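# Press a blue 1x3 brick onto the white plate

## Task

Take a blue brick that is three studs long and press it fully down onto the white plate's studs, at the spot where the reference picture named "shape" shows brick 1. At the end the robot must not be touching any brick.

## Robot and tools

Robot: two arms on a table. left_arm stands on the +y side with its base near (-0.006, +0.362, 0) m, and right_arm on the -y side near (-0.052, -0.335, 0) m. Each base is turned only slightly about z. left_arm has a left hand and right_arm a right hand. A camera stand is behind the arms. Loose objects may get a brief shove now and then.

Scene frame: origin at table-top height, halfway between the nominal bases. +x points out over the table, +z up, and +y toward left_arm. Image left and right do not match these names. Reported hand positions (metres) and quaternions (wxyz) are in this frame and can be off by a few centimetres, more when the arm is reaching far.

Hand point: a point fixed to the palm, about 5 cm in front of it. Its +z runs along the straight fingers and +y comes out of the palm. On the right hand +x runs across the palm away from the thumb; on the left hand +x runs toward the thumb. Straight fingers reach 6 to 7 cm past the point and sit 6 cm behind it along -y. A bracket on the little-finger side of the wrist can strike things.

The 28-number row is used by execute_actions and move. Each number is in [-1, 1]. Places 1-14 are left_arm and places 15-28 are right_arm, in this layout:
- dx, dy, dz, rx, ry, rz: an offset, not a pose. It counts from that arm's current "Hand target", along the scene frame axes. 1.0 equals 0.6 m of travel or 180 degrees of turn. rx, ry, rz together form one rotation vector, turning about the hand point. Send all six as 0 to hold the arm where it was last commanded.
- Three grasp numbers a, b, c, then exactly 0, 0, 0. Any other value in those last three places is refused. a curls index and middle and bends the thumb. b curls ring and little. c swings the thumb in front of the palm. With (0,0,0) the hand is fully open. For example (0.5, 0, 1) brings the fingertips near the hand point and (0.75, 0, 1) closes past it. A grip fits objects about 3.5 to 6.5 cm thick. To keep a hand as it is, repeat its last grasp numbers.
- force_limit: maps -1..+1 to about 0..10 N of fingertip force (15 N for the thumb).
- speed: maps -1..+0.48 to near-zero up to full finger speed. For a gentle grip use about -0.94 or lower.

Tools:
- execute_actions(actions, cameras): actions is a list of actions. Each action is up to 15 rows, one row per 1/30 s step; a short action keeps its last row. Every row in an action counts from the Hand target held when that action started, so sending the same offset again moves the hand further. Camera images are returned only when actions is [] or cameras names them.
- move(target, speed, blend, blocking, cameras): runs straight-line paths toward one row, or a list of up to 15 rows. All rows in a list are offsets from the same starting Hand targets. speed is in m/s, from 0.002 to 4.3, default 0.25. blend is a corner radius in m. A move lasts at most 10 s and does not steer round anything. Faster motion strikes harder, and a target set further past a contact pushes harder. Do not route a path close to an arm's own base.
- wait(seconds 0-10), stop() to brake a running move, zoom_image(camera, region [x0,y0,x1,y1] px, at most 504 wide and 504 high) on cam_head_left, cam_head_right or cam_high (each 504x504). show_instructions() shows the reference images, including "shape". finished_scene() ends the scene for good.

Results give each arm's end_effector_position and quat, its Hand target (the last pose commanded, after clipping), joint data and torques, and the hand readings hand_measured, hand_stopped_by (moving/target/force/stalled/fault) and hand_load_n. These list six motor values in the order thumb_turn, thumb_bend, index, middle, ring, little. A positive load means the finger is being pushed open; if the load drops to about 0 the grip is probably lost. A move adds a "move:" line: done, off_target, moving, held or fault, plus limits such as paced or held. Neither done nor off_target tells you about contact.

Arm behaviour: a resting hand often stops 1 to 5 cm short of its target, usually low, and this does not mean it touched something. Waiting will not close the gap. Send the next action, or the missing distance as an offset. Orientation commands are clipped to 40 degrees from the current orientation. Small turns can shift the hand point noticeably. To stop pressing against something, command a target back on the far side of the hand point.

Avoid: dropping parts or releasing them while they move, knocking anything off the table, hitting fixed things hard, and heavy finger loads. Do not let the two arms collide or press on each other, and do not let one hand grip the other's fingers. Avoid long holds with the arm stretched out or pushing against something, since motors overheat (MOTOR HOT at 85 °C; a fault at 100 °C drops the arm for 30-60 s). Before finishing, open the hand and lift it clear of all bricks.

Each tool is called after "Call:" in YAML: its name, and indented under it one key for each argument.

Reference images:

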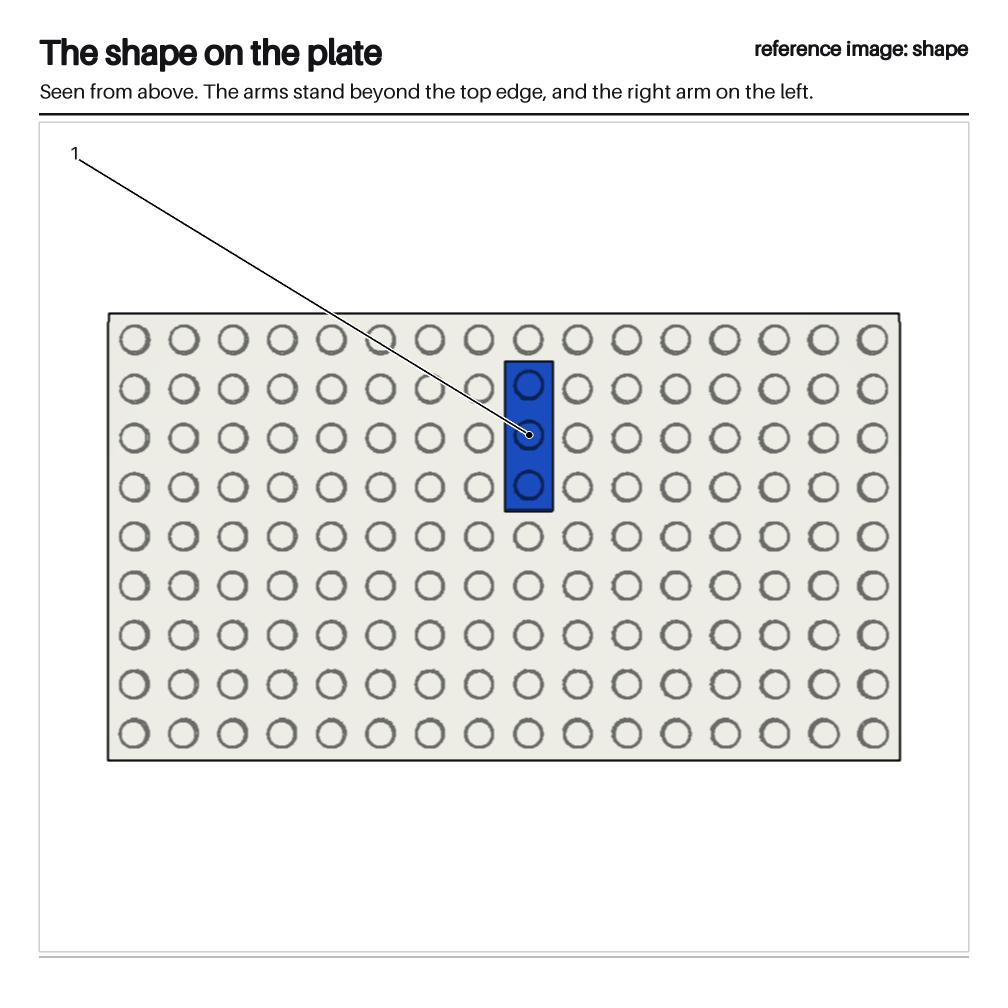

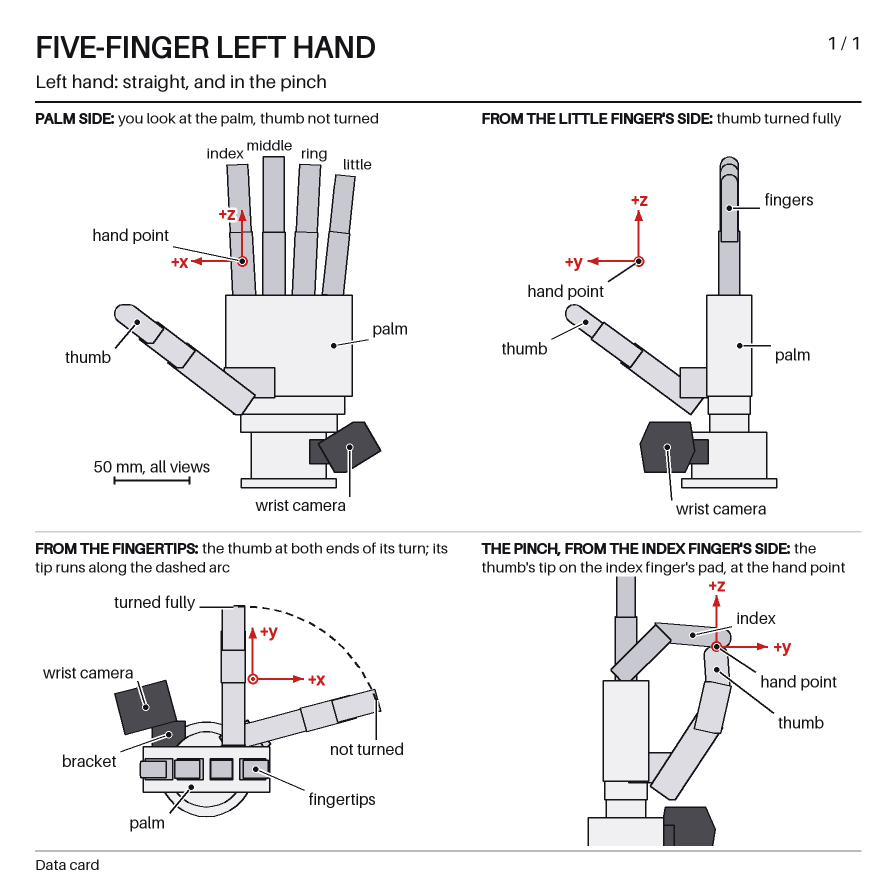

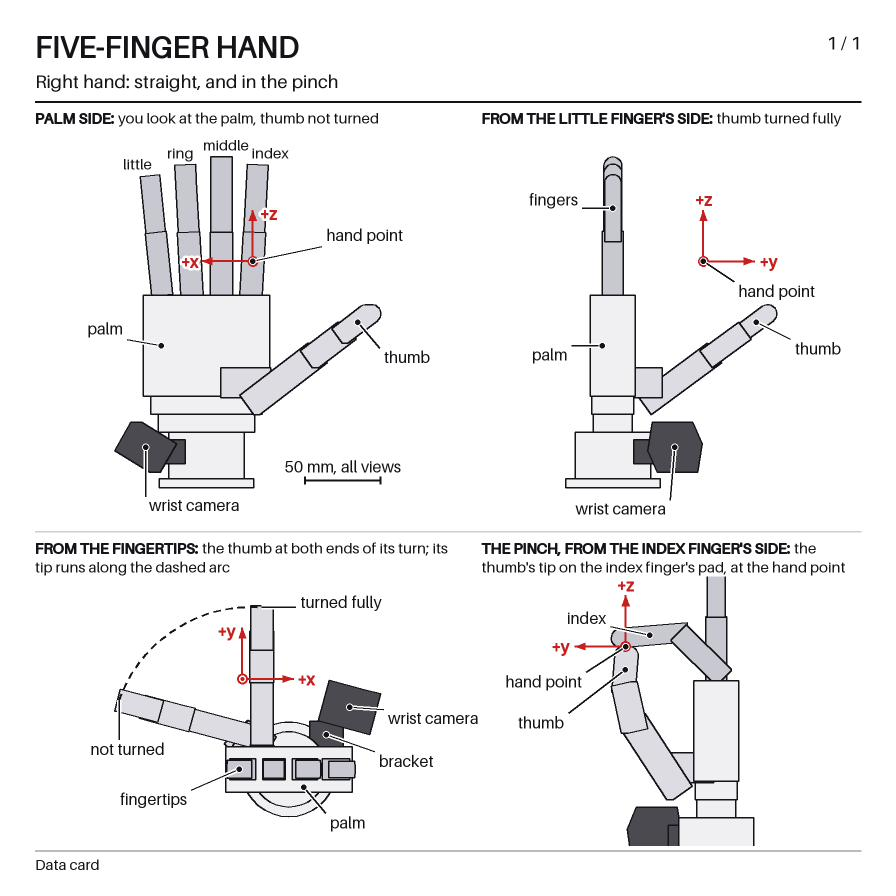

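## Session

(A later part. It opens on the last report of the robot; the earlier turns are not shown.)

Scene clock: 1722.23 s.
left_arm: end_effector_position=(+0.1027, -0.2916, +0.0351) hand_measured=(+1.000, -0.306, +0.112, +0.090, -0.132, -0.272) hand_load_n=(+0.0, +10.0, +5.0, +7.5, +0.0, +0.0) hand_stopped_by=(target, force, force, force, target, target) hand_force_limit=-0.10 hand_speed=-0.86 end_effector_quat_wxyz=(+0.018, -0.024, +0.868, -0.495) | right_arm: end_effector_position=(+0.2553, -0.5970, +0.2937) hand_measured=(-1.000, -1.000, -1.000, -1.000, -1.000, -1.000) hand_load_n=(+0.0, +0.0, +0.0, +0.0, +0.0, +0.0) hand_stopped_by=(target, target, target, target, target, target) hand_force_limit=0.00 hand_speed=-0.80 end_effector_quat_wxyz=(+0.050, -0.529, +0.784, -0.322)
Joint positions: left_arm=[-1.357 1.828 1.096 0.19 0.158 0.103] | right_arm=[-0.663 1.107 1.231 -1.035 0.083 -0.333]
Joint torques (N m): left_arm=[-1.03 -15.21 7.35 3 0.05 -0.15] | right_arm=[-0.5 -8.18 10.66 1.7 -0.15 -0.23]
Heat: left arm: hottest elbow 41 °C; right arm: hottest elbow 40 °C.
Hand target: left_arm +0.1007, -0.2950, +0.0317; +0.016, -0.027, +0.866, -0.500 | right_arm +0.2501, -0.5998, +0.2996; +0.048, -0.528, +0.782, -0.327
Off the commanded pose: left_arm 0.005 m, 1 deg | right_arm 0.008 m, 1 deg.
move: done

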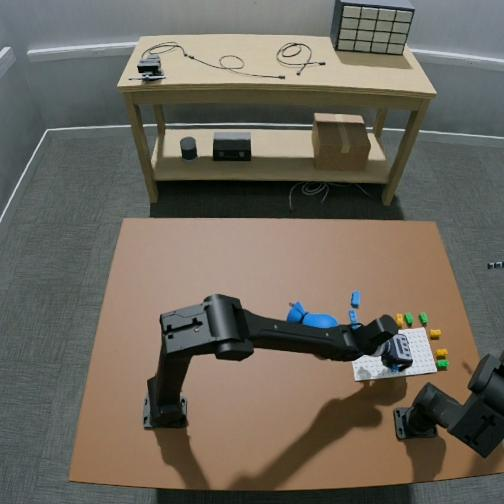

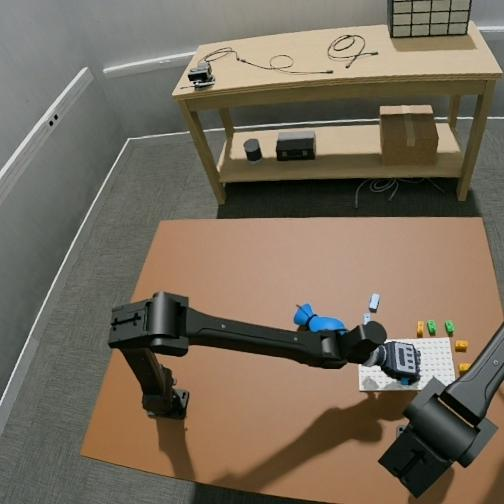

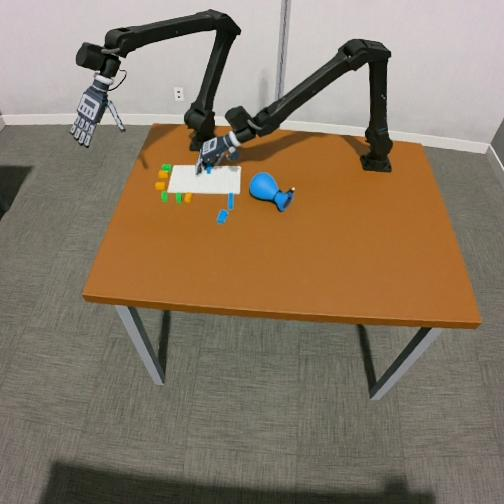

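Call:
zoom_image:
  camera: "cam_head_left"
  region: [384, 360, 404, 380]

Call:
zoom_image:
  camera: "cam_head_right"
  region: [394, 372, 414, 392]

Call:
zoom_image:
  camera: "cam_high"
  region: [198, 160, 218, 180]

Scaled by 25.200.

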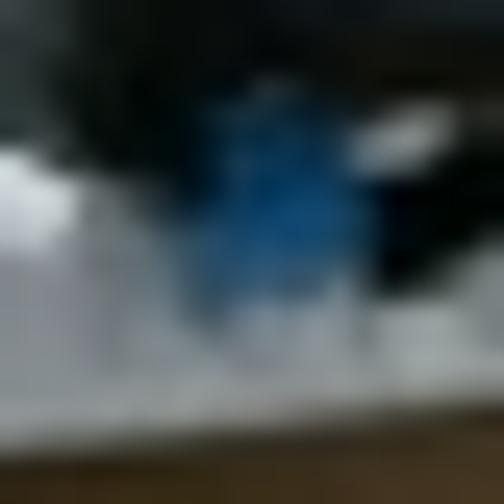

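Scaled by 25.200.

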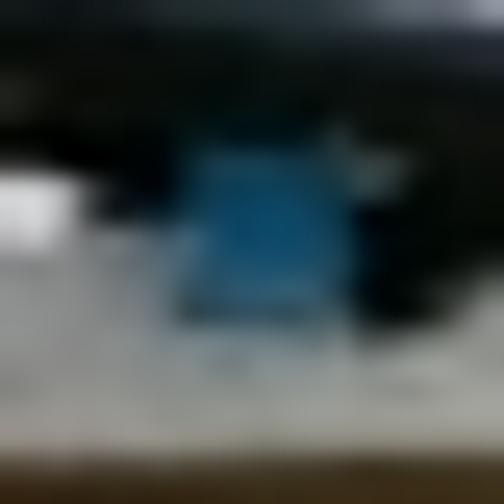

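Scaled by 25.200.

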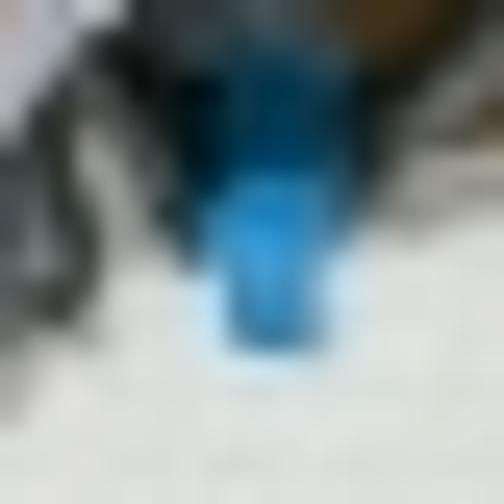

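Call:
execute_actions:
  actions: []

Scene clock: 1765.20 s.
left_arm: end_effector_position=(+0.1027, -0.2916, +0.0351) hand_measured=(+1.000, -0.306, +0.112, +0.090, -0.132, -0.272) hand_load_n=(+0.0, +10.0, +5.5, +7.5, +0.0, +0.0) hand_stopped_by=(target, force, force, force, target, target) hand_force_limit=-0.10 hand_speed=-0.86 end_effector_quat_wxyz=(+0.018, -0.024, +0.868, -0.495) | right_arm: end_effector_position=(+0.2553, -0.5970, +0.2937) hand_measured=(-1.000, -1.000, -1.000, -1.000, -1.000, -1.000) hand_load_n=(+0.0, +0.0, +0.0, +0.0, +0.0, +0.0) hand_stopped_by=(target, target, target, target, target, target) hand_force_limit=0.00 hand_speed=-0.80 end_effector_quat_wxyz=(+0.050, -0.529, +0.784, -0.322)
Joint positions: left_arm=[-1.357 1.828 1.096 0.19 0.158 0.103] | right_arm=[-0.663 1.107 1.231 -1.035 0.083 -0.333]
Joint velocities: within noise
Joint torques (N m): left_arm=[-1.08 -15.21 7.34 2.99 0.05 -0.15] | right_arm=[-0.44 -8.12 10.58 1.69 -0.15 -0.21]
Motor temperatures (°C): left_arm=[29 36 40 28 26 27] | right_arm=[26 32 40 27 28 27]
Heat: left arm: hottest elbow 40 °C; right arm: hottest elbow 40 °C.
Hand target: left_arm +0.1007, -0.2950, +0.0317; +0.016, -0.027, +0.866, -0.500 | right_arm +0.2501, -0.5998, +0.2996; +0.048, -0.528, +0.782, -0.327
Off the commanded pose: left_arm 0.005 m, 1 deg | right_arm 0.008 m, 1 deg.

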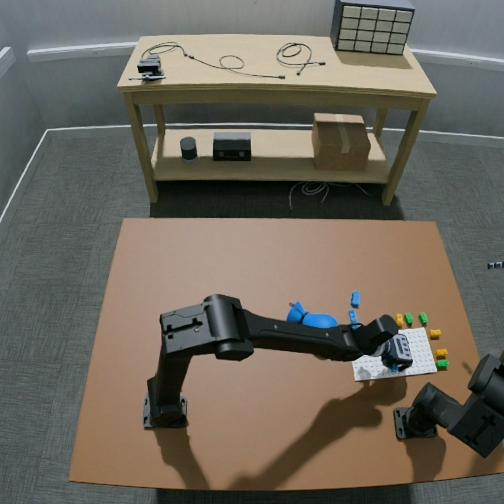

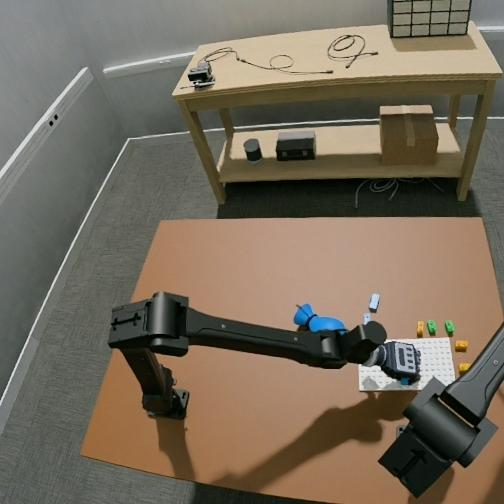

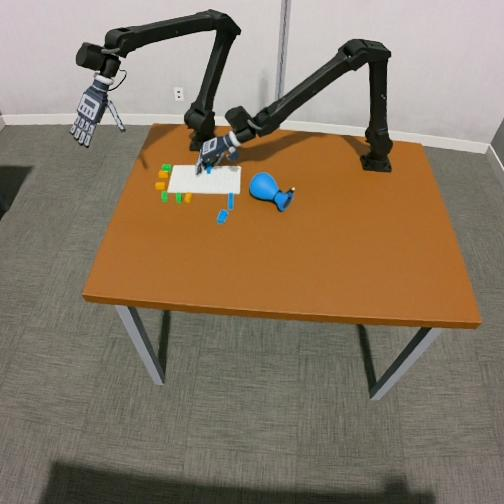

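Call:
zoom_image:
  camera: "cam_head_left"
  region: [376, 356, 408, 388]

Call:
zoom_image:
  camera: "cam_head_right"
  region: [388, 368, 420, 400]

Call:
zoom_image:
  camera: "cam_high"
  region: [192, 154, 224, 186]

Scaled by 15.750.

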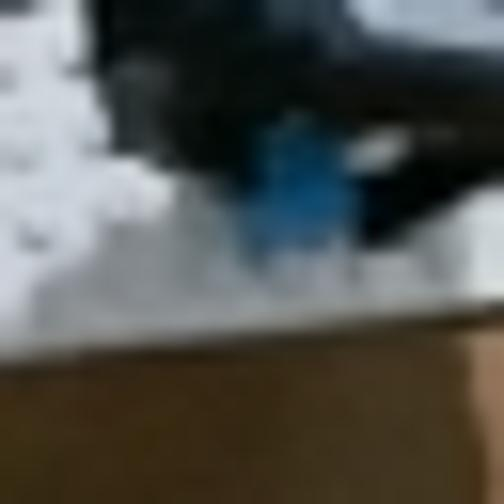

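Scaled by 15.750.

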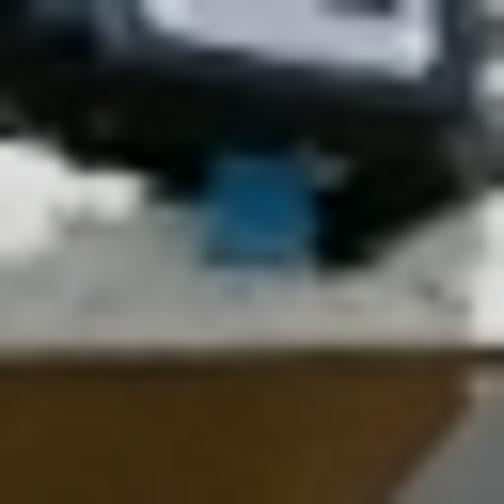

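Scaled by 15.750.

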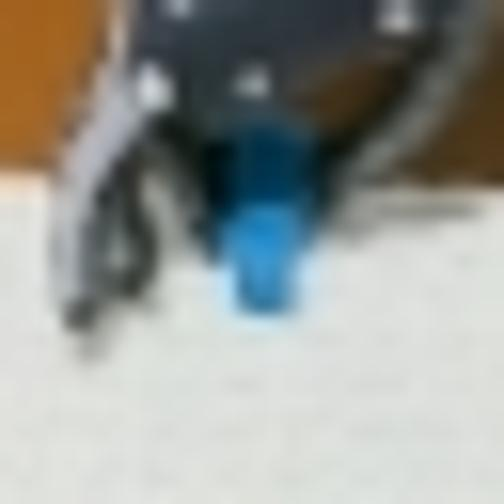

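Call:
move:
  target: [0.027,0,0,0,0,0,0.72,0.4,1,0,0,0,-0.1,-0.86,0,0,0,0,0,0,0,0,0,0,0,0,0,-0.8]
  speed: 0.03

Scene clock: 1800.30 s.
left_arm: end_effector_position=(+0.1085, -0.2894, +0.0326) hand_measured=(+1.000, -0.306, +0.112, +0.090, -0.132, -0.272) hand_load_n=(+0.0, +10.0, +5.0, +8.0, +0.0, +0.0) hand_stopped_by=(target, force, force, force, target, target) hand_force_limit=-0.10 hand_speed=-0.86 end_effector_quat_wxyz=(+0.012, -0.026, +0.869, -0.494) | right_arm: end_effector_position=(+0.2553, -0.5970, +0.2937) hand_measured=(-1.000, -1.000, -1.000, -1.000, -1.000, -1.000) hand_load_n=(+0.0, +0.0, +0.0, +0.0, +0.0, +0.0) hand_stopped_by=(target, target, target, target, target, target) hand_force_limit=0.00 hand_speed=-0.80 end_effector_quat_wxyz=(+0.050, -0.529, +0.784, -0.322)
Joint positions: left_arm=[-1.342 1.833 1.096 0.19 0.179 0.103] | right_arm=[-0.663 1.107 1.231 -1.035 0.083 -0.333]
Joint torques (N m): left_arm=[0.09 -14.97 8.24 2.65 0.21 -0.02] | right_arm=[-0.79 -8.18 10.74 1.63 -0.14 -0.22]
Heat: left arm: hottest elbow 39 °C; right arm: hottest elbow 40 °C.
Hand target: left_arm +0.1169, -0.2951, +0.0319; +0.016, -0.027, +0.866, -0.500 | right_arm +0.2501, -0.5998, +0.2996; +0.048, -0.528, +0.782, -0.327
Off the commanded pose: left_arm 0.010 m, 1 deg | right_arm 0.008 m, 1 deg.
move: done

Call:
wait:
  seconds: 0
  cameras: ["all"]

Call:
zoom_image:
  camera: "cam_head_left"
  region: [376, 356, 408, 388]

Call:
zoom_image:
  camera: "cam_head_right"
  region: [388, 368, 420, 400]

Call:
zoom_image:
  camera: "cam_high"
  region: [192, 154, 224, 186]

Scene clock: 1805.10 s.
left_arm: end_effector_position=(+0.1084, -0.2894, +0.0326) hand_measured=(+1.000, -0.306, +0.112, +0.090, -0.132, -0.272) hand_load_n=(+0.0, +10.0, +5.0, +7.5, +0.0, +0.0) hand_stopped_by=(target, force, force, force, target, target) hand_force_limit=-0.10 hand_speed=-0.86 end_effector_quat_wxyz=(+0.012, -0.026, +0.869, -0.494) | right_arm: end_effector_position=(+0.2553, -0.5970, +0.2937) hand_measured=(-1.000, -1.000, -1.000, -1.000, -1.000, -1.000) hand_load_n=(+0.0, +0.0, +0.0, +0.0, +0.0, +0.0) hand_stopped_by=(target, target, target, target, target, target) hand_force_limit=0.00 hand_speed=-0.80 end_effector_quat_wxyz=(+0.050, -0.529, +0.784, -0.322)
Joint positions: left_arm=[-1.342 1.833 1.096 0.19 0.18 0.103] | right_arm=[-0.663 1.107 1.231 -1.035 0.083 -0.333]
Joint torques (N m): left_arm=[0.21 -14.97 8.24 2.65 0.19 -0.02] | right_arm=[-0.73 -8.47 10.74 1.63 -0.13 -0.23]
Heat: left arm: hottest elbow 40 °C; right arm: hottest elbow 40 °C.
Hand target: left_arm +0.1168, -0.2951, +0.0319; +0.016, -0.027, +0.866, -0.500 | right_arm +0.2501, -0.5998, +0.2996; +0.048, -0.528, +0.782, -0.327
Off the commanded pose: left_arm 0.010 m, 1 deg | right_arm 0.008 m, 1 deg.

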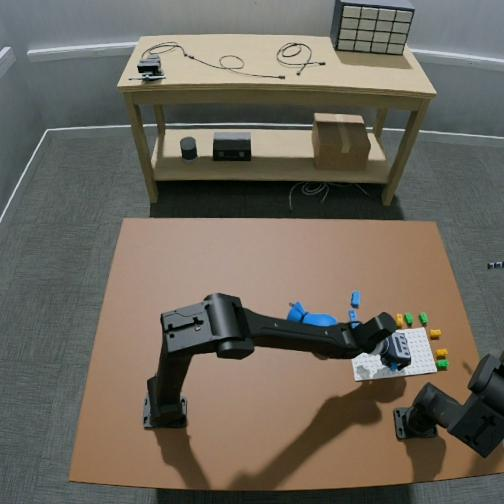

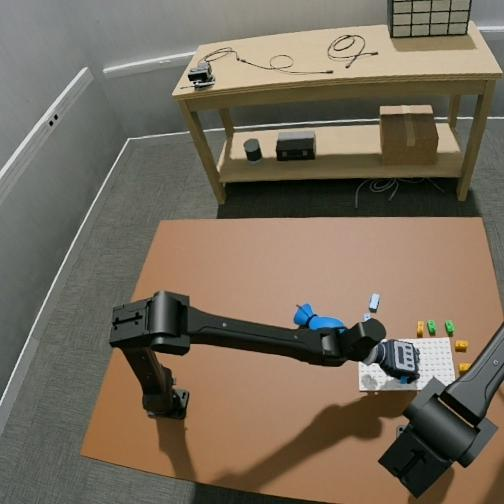

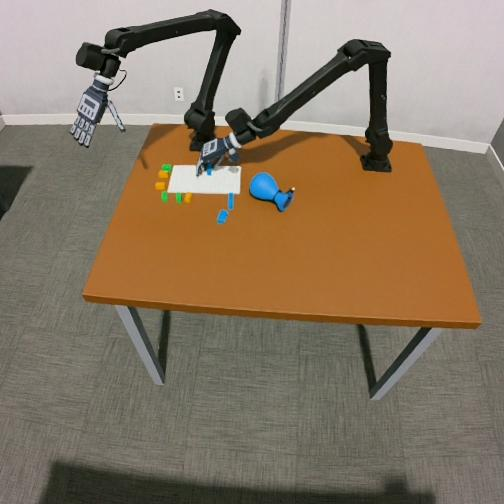

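Scaled by 15.750.

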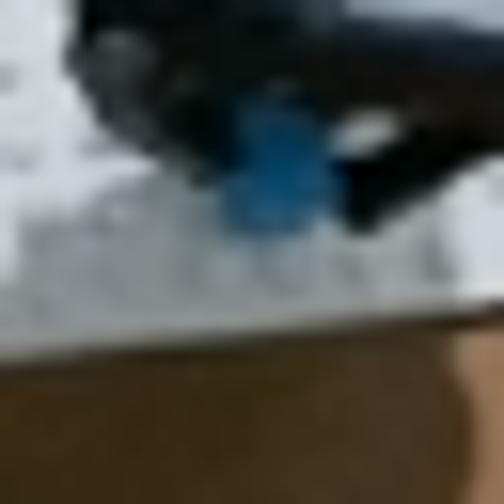

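Scaled by 15.750.

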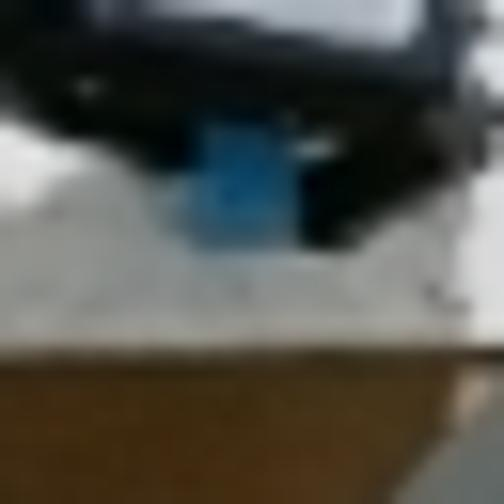

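Scaled by 15.750.

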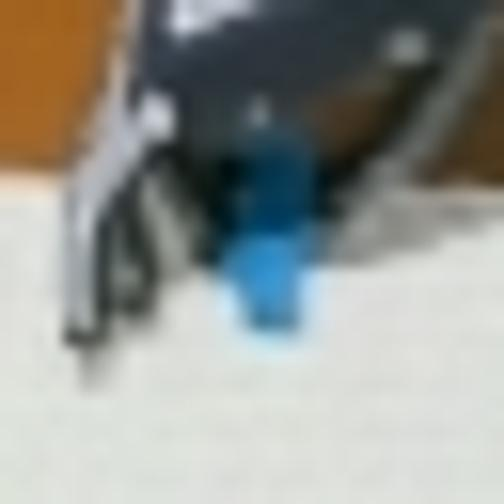

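Call:
move:
  target:
    - [0,-0.0833,0.0667,0,0,0,0.72,0.4,1,0,0,0,-0.1,-0.86,0,0,0,0,0,0,0,0,0,0,0,0,0,-0.8]
    - [0,-0.0025,0.0,0,0,0,0.72,0.4,1,0,0,0,-0.1,-0.86,0,0,0,0,0,0,0,0,0,0,0,0,0,-0.8]
  speed: [0.08,0.04]
  cameras: ["all"]

Call:
zoom_image:
  camera: "cam_head_left"
  region: [376, 356, 408, 388]

Call:
zoom_image:
  camera: "cam_head_right"
  region: [388, 368, 420, 400]

Call:
zoom_image:
  camera: "cam_high"
  region: [192, 154, 224, 186]

Scene clock: 1864.27 s.
left_arm: end_effector_position=(+0.1114, -0.3009, +0.0307) hand_measured=(+1.000, -0.306, +0.112, +0.090, -0.132, -0.272) hand_load_n=(+0.0, +10.0, +5.0, +8.0, +0.0, +0.0) hand_stopped_by=(target, force, force, force, target, target) hand_force_limit=-0.10 hand_speed=-0.86 end_effector_quat_wxyz=(+0.013, -0.025, +0.867, -0.497) | right_arm: end_effector_position=(+0.2553, -0.5970, +0.2937) hand_measured=(-1.000, -1.000, -1.000, -1.000, -1.000, -1.000) hand_load_n=(+0.0, +0.0, +0.0, +0.0, +0.0, +0.0) hand_stopped_by=(target, target, target, target, target, target) hand_force_limit=0.00 hand_speed=-0.80 end_effector_quat_wxyz=(+0.050, -0.529, +0.784, -0.322)
Joint positions: left_arm=[-1.342 1.86 1.127 0.193 0.179 0.103] | right_arm=[-0.663 1.107 1.231 -1.035 0.083 -0.333]
Joint torques (N m): left_arm=[0.15 -17.44 6.5 2.51 0.19 -0.03] | right_arm=[-1.03 -8.23 10.56 1.68 -0.15 -0.22]
Heat: left arm: hottest elbow 40 °C; right arm: hottest elbow 40 °C.
Hand target: left_arm +0.1167, -0.2966, +0.0318; +0.016, -0.027, +0.866, -0.500 | right_arm +0.2501, -0.5998, +0.2996; +0.048, -0.528, +0.782, -0.327
Off the commanded pose: left_arm 0.007 m, 1 deg | right_arm 0.008 m, 1 deg.
move: done

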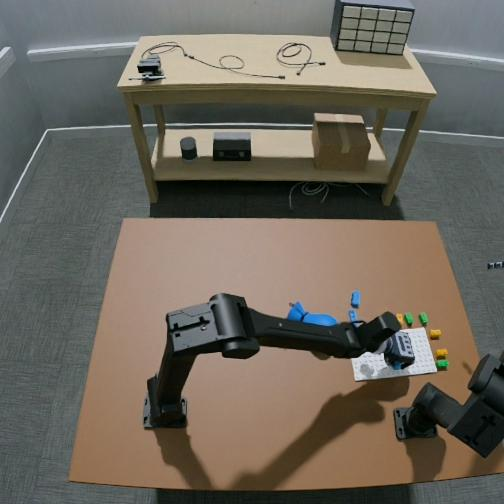

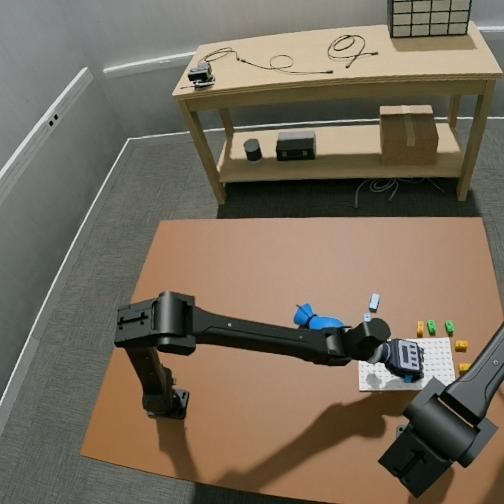

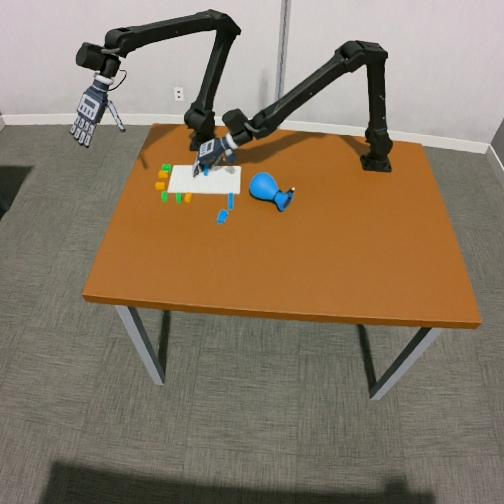

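Scaled by 15.750.

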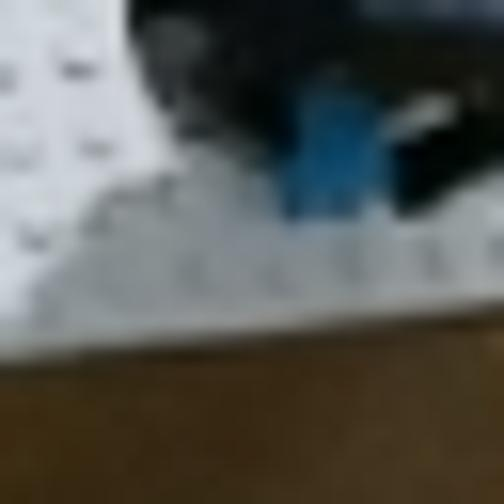

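Scaled by 15.750.

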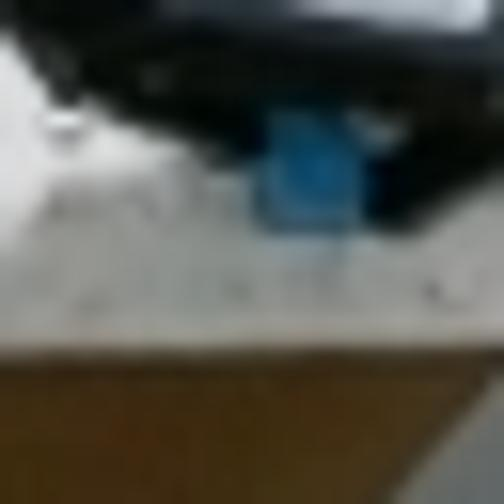

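Scaled by 15.750.

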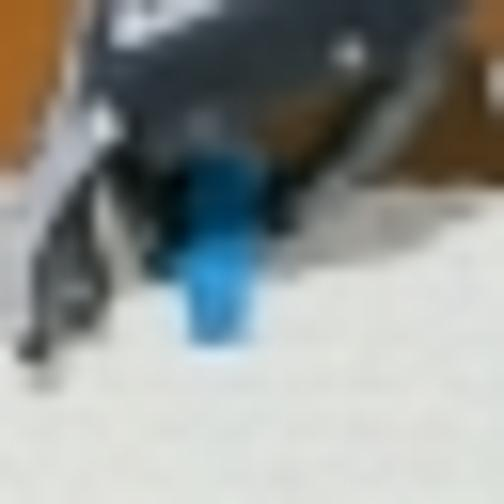

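Call:
move:
  target: [-0.0233,0.0128,0.0083,0,0,0,0.72,0.4,1,0,0,0,-0.1,-0.86,0,0,0,0,0,0,0,0,0,0,0,0,0,-0.8]
  speed: 0.03
  cameras: ["all"]

Call:
zoom_image:
  camera: "cam_head_left"
  region: [376, 356, 408, 388]

Call:
zoom_image:
  camera: "cam_head_right"
  region: [388, 368, 420, 400]

Call:
zoom_image:
  camera: "cam_high"
  region: [192, 154, 224, 186]

Scene clock: 1888.33 s.
left_arm: end_effector_position=(+0.1122, -0.2933, +0.0297) hand_measured=(+1.000, -0.306, +0.112, +0.090, -0.132, -0.272) hand_load_n=(-2.0, +10.0, +3.0, +10.5, +0.0, +0.0) hand_stopped_by=(target, force, force, force, target, target) hand_force_limit=-0.10 hand_speed=-0.86 end_effector_quat_wxyz=(+0.019, -0.029, +0.867, -0.497) | right_arm: end_effector_position=(+0.2553, -0.5970, +0.2937) hand_measured=(-1.000, -1.000, -1.000, -1.000, -1.000, -1.000) hand_load_n=(+0.0, +0.0, +0.0, +0.0, +0.0, +0.0) hand_stopped_by=(target, target, target, target, target, target) hand_force_limit=0.00 hand_speed=-0.80 end_effector_quat_wxyz=(+0.050, -0.529, +0.784, -0.322)
Joint positions: left_arm=[-1.342 1.845 1.102 0.204 0.165 0.103] | right_arm=[-0.663 1.107 1.231 -1.035 0.083 -0.333]
Joint torques (N m): left_arm=[-1.73 -18.61 5.87 2.11 0.07 -0.12] | right_arm=[-0.73 -8.23 10.61 1.59 -0.14 -0.22]
Heat: left arm: hottest elbow 41 °C; right arm: hottest elbow 40 °C.
Hand target: left_arm +0.1027, -0.2889, +0.0368; +0.016, -0.027, +0.866, -0.500 | right_arm +0.2501, -0.5998, +0.2996; +0.048, -0.528, +0.782, -0.327
Off the commanded pose: left_arm 0.013 m, 1 deg | right_arm 0.008 m, 1 deg.
move: off_target (left_arm)

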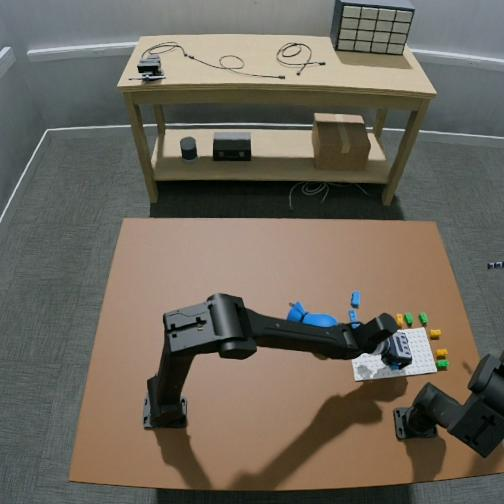

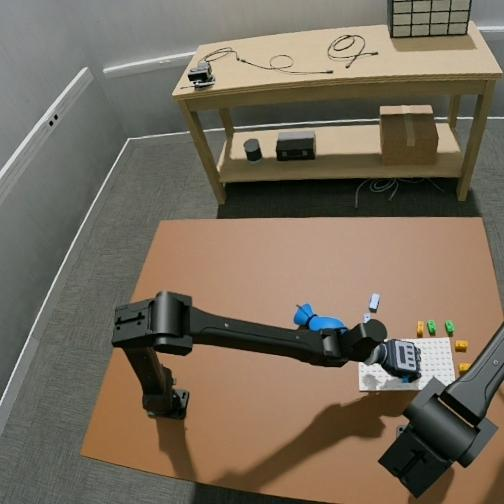

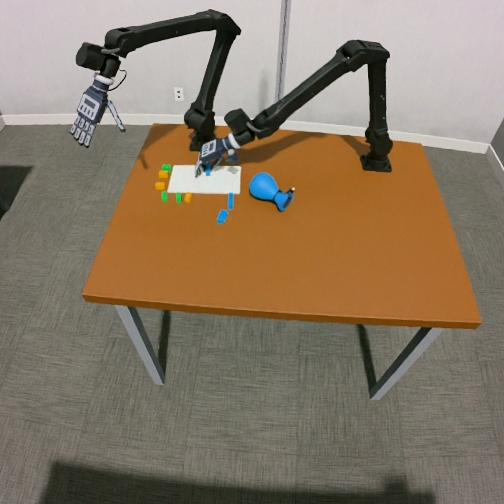

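Scaled by 15.750.

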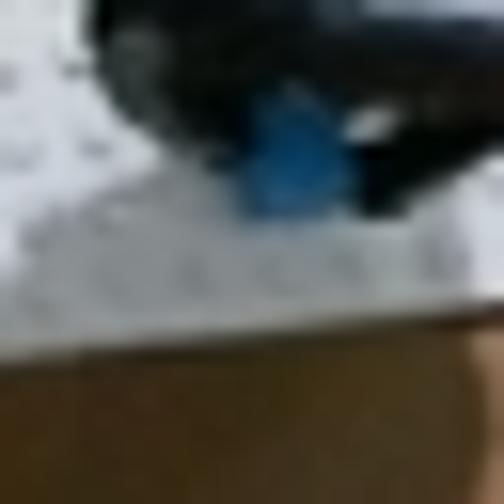

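Scaled by 15.750.

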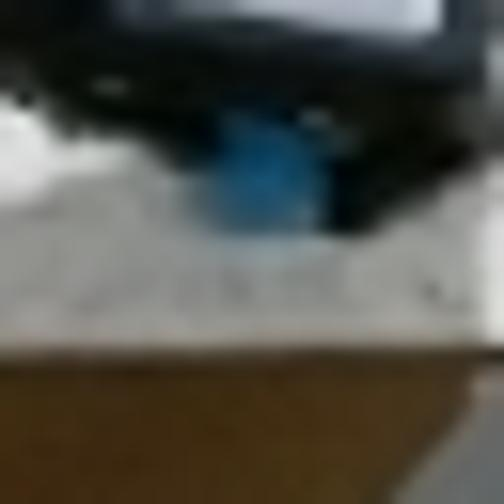

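Scaled by 15.750.

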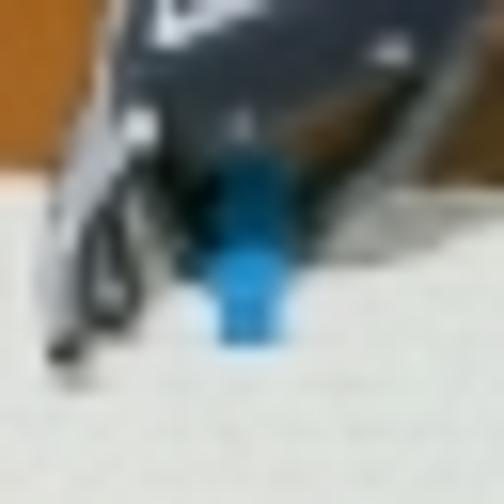

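Call:
move:
  target: [-0.0092,0,0,0,0,0,0.72,0.4,1,0,0,0,-0.1,-0.86,0,0,0,0,0,0,0,0,0,0,0,0,0,-0.8]
  speed: 0.02
  cameras: ["all"]

Call:
zoom_image:
  camera: "cam_head_left"
  region: [376, 356, 408, 388]

Call:
zoom_image:
  camera: "cam_head_right"
  region: [388, 368, 420, 400]

Call:
zoom_image:
  camera: "cam_high"
  region: [192, 154, 224, 186]

Scene clock: 1903.40 s.
left_arm: end_effector_position=(+0.1072, -0.2886, +0.0309) hand_measured=(+1.000, -0.306, +0.112, +0.090, -0.132, -0.272) hand_load_n=(+0.0, +10.0, +4.5, +7.5, +0.0, +0.0) hand_stopped_by=(target, force, force, force, target, target) hand_force_limit=-0.10 hand_speed=-0.86 end_effector_quat_wxyz=(+0.021, -0.028, +0.868, -0.496) | right_arm: end_effector_position=(+0.2553, -0.5970, +0.2937) hand_measured=(-1.000, -1.000, -1.000, -1.000, -1.000, -1.000) hand_load_n=(+0.0, +0.0, +0.0, +0.0, +0.0, +0.0) hand_stopped_by=(target, target, target, target, target, target) hand_force_limit=0.00 hand_speed=-0.80 end_effector_quat_wxyz=(+0.050, -0.529, +0.784, -0.322)
Joint positions: left_arm=[-1.35 1.831 1.085 0.206 0.156 0.103] | right_arm=[-0.663 1.107 1.231 -1.035 0.083 -0.333]
Joint torques (N m): left_arm=[-1.96 -17.38 6.78 2.15 0.02 -0.16] | right_arm=[-0.56 -8.41 10.58 1.72 -0.16 -0.25]
Heat: left arm: hottest elbow 40 °C; right arm: hottest elbow 40 °C.
Hand target: left_arm +0.0974, -0.2889, +0.0369; +0.016, -0.027, +0.865, -0.500 | right_arm +0.2501, -0.5998, +0.2996; +0.048, -0.528, +0.782, -0.327
Off the commanded pose: left_arm 0.012 m, 1 deg | right_arm 0.008 m, 1 deg.
move: off_target (left_arm)

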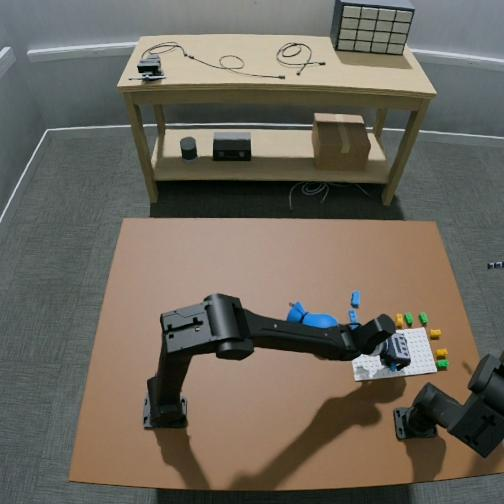

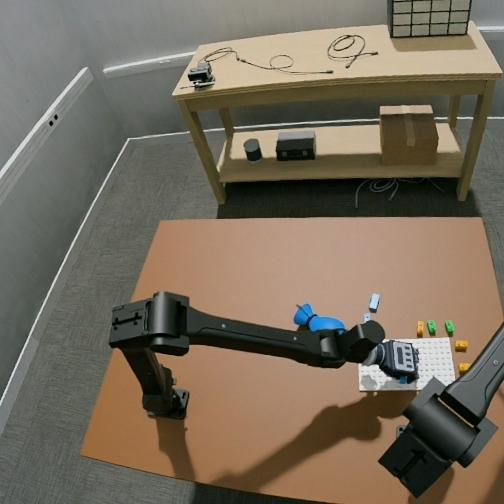

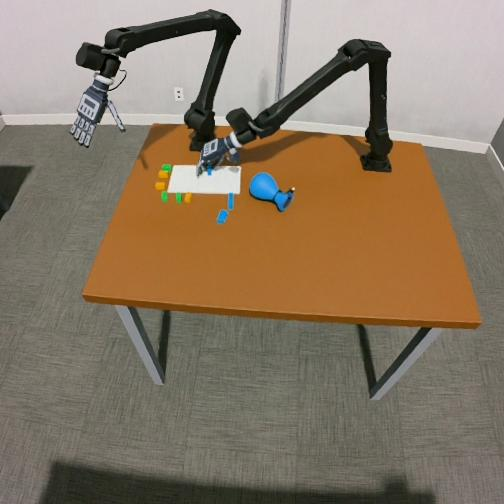

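Scaled by 15.750.

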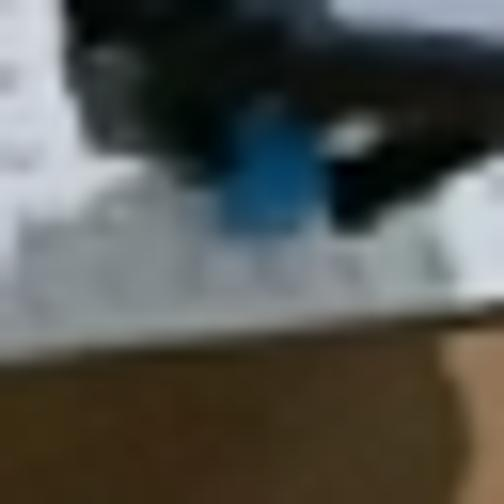

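Scaled by 15.750.

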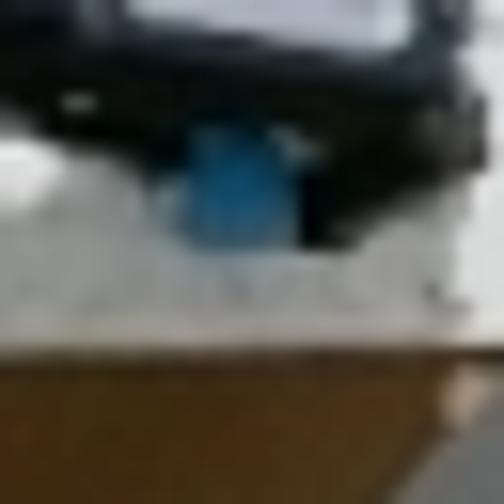

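Scaled by 15.750.

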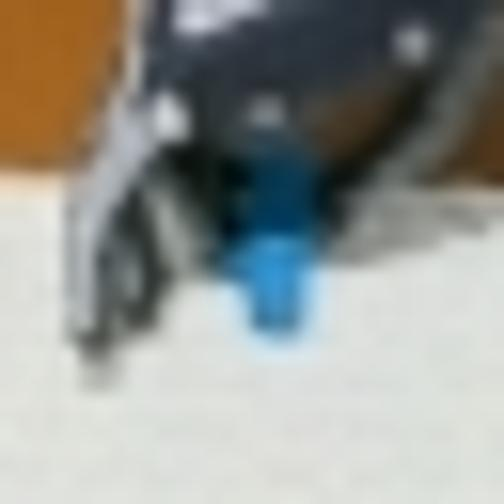

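Call:
move:
  target:
    - [0.017,-0.0833,0.0667,0,0,0,0.72,0.4,1,0,0,0,-0.1,-0.86,0,0,0,0,0,0,0,0,0,0,0,0,0,-0.8]
    - [0.0015,-0.008,0.005,0,0,0,0.72,0.4,1,0,0,0,-0.1,-0.86,0,0,0,0,0,0,0,0,0,0,0,0,0,-0.8]
  speed: [0.08,0.04]
  cameras: ["all"]

Call:
zoom_image:
  camera: "cam_head_left"
  region: [376, 356, 408, 388]

Call:
zoom_image:
  camera: "cam_head_right"
  region: [388, 368, 420, 400]

Call:
zoom_image:
  camera: "cam_high"
  region: [192, 154, 224, 186]

Scene clock: 1944.93 s.
left_arm: end_effector_position=(+0.1043, -0.2919, +0.0311) hand_measured=(+1.000, -0.306, +0.112, +0.090, -0.132, -0.272) hand_load_n=(+0.0, +10.0, +4.5, +7.5, +0.0, +0.0) hand_stopped_by=(target, force, force, force, target, target) hand_force_limit=-0.10 hand_speed=-0.86 end_effector_quat_wxyz=(+0.018, -0.028, +0.871, -0.490) | right_arm: end_effector_position=(+0.2553, -0.5970, +0.2937) hand_measured=(-1.000, -1.000, -1.000, -1.000, -1.000, -1.000) hand_load_n=(+0.0, +0.0, +0.0, +0.0, +0.0, +0.0) hand_stopped_by=(target, target, target, target, target, target) hand_force_limit=0.00 hand_speed=-0.80 end_effector_quat_wxyz=(+0.050, -0.529, +0.784, -0.322)
Joint positions: left_arm=[-1.356 1.836 1.103 0.18 0.154 0.1] | right_arm=[-0.663 1.107 1.231 -1.035 0.083 -0.333]
Joint torques (N m): left_arm=[-1.55 -17.67 6.76 2.73 0.11 -0.14] | right_arm=[-0.67 -8.29 10.54 1.8 -0.13 -0.24]
Heat: left arm: hottest elbow 39 °C; right arm: hottest elbow 40 °C.
Hand target: left_arm +0.0982, -0.2938, +0.0399; +0.016, -0.027, +0.865, -0.500 | right_arm +0.2501, -0.5998, +0.2996; +0.048, -0.528, +0.782, -0.327
Off the commanded pose: left_arm 0.011 m, 1 deg | right_arm 0.008 m, 1 deg.
move: off_target (left_arm)

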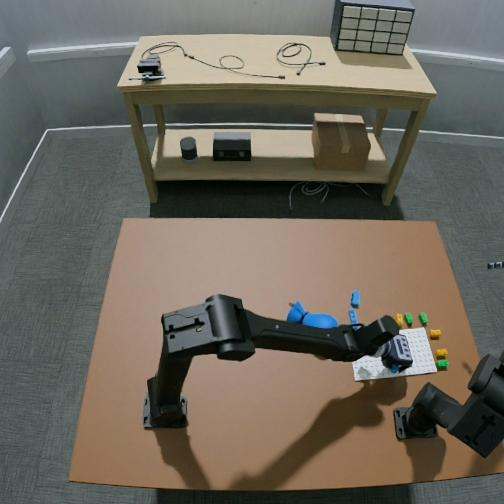

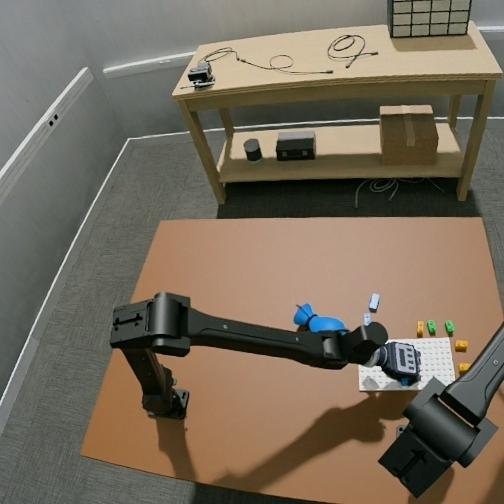

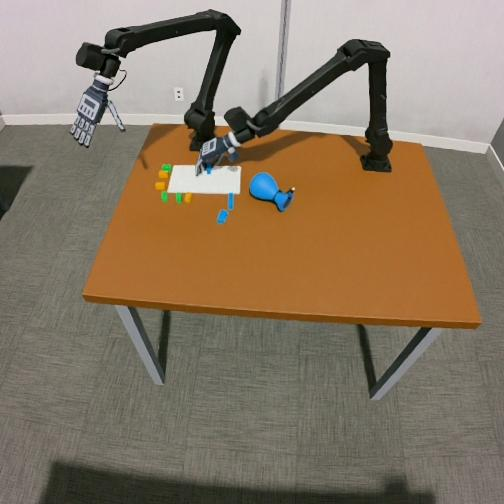

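Scaled by 15.750.

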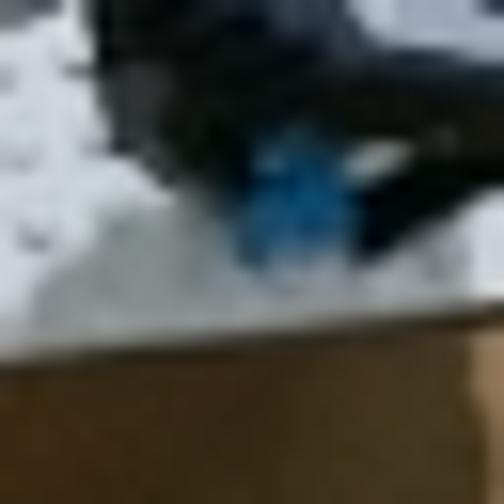

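Scaled by 15.750.

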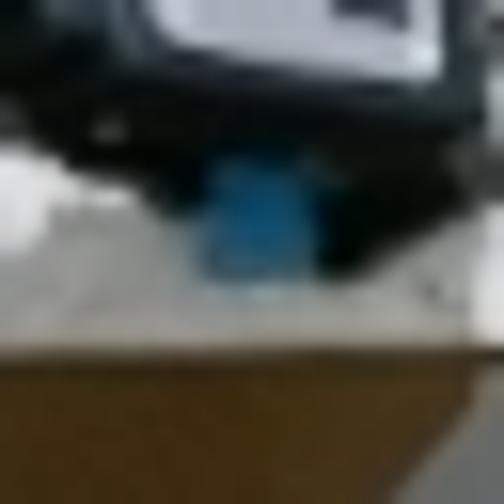

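Scaled by 15.750.

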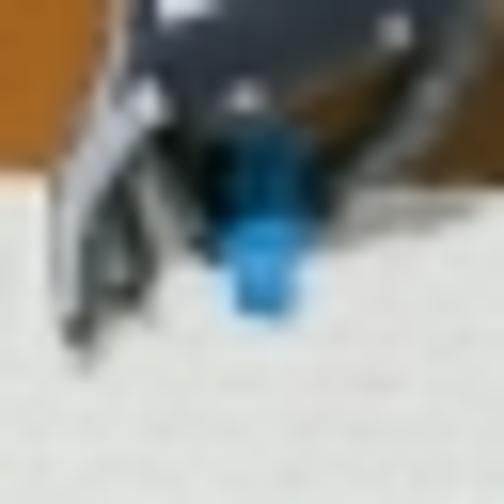

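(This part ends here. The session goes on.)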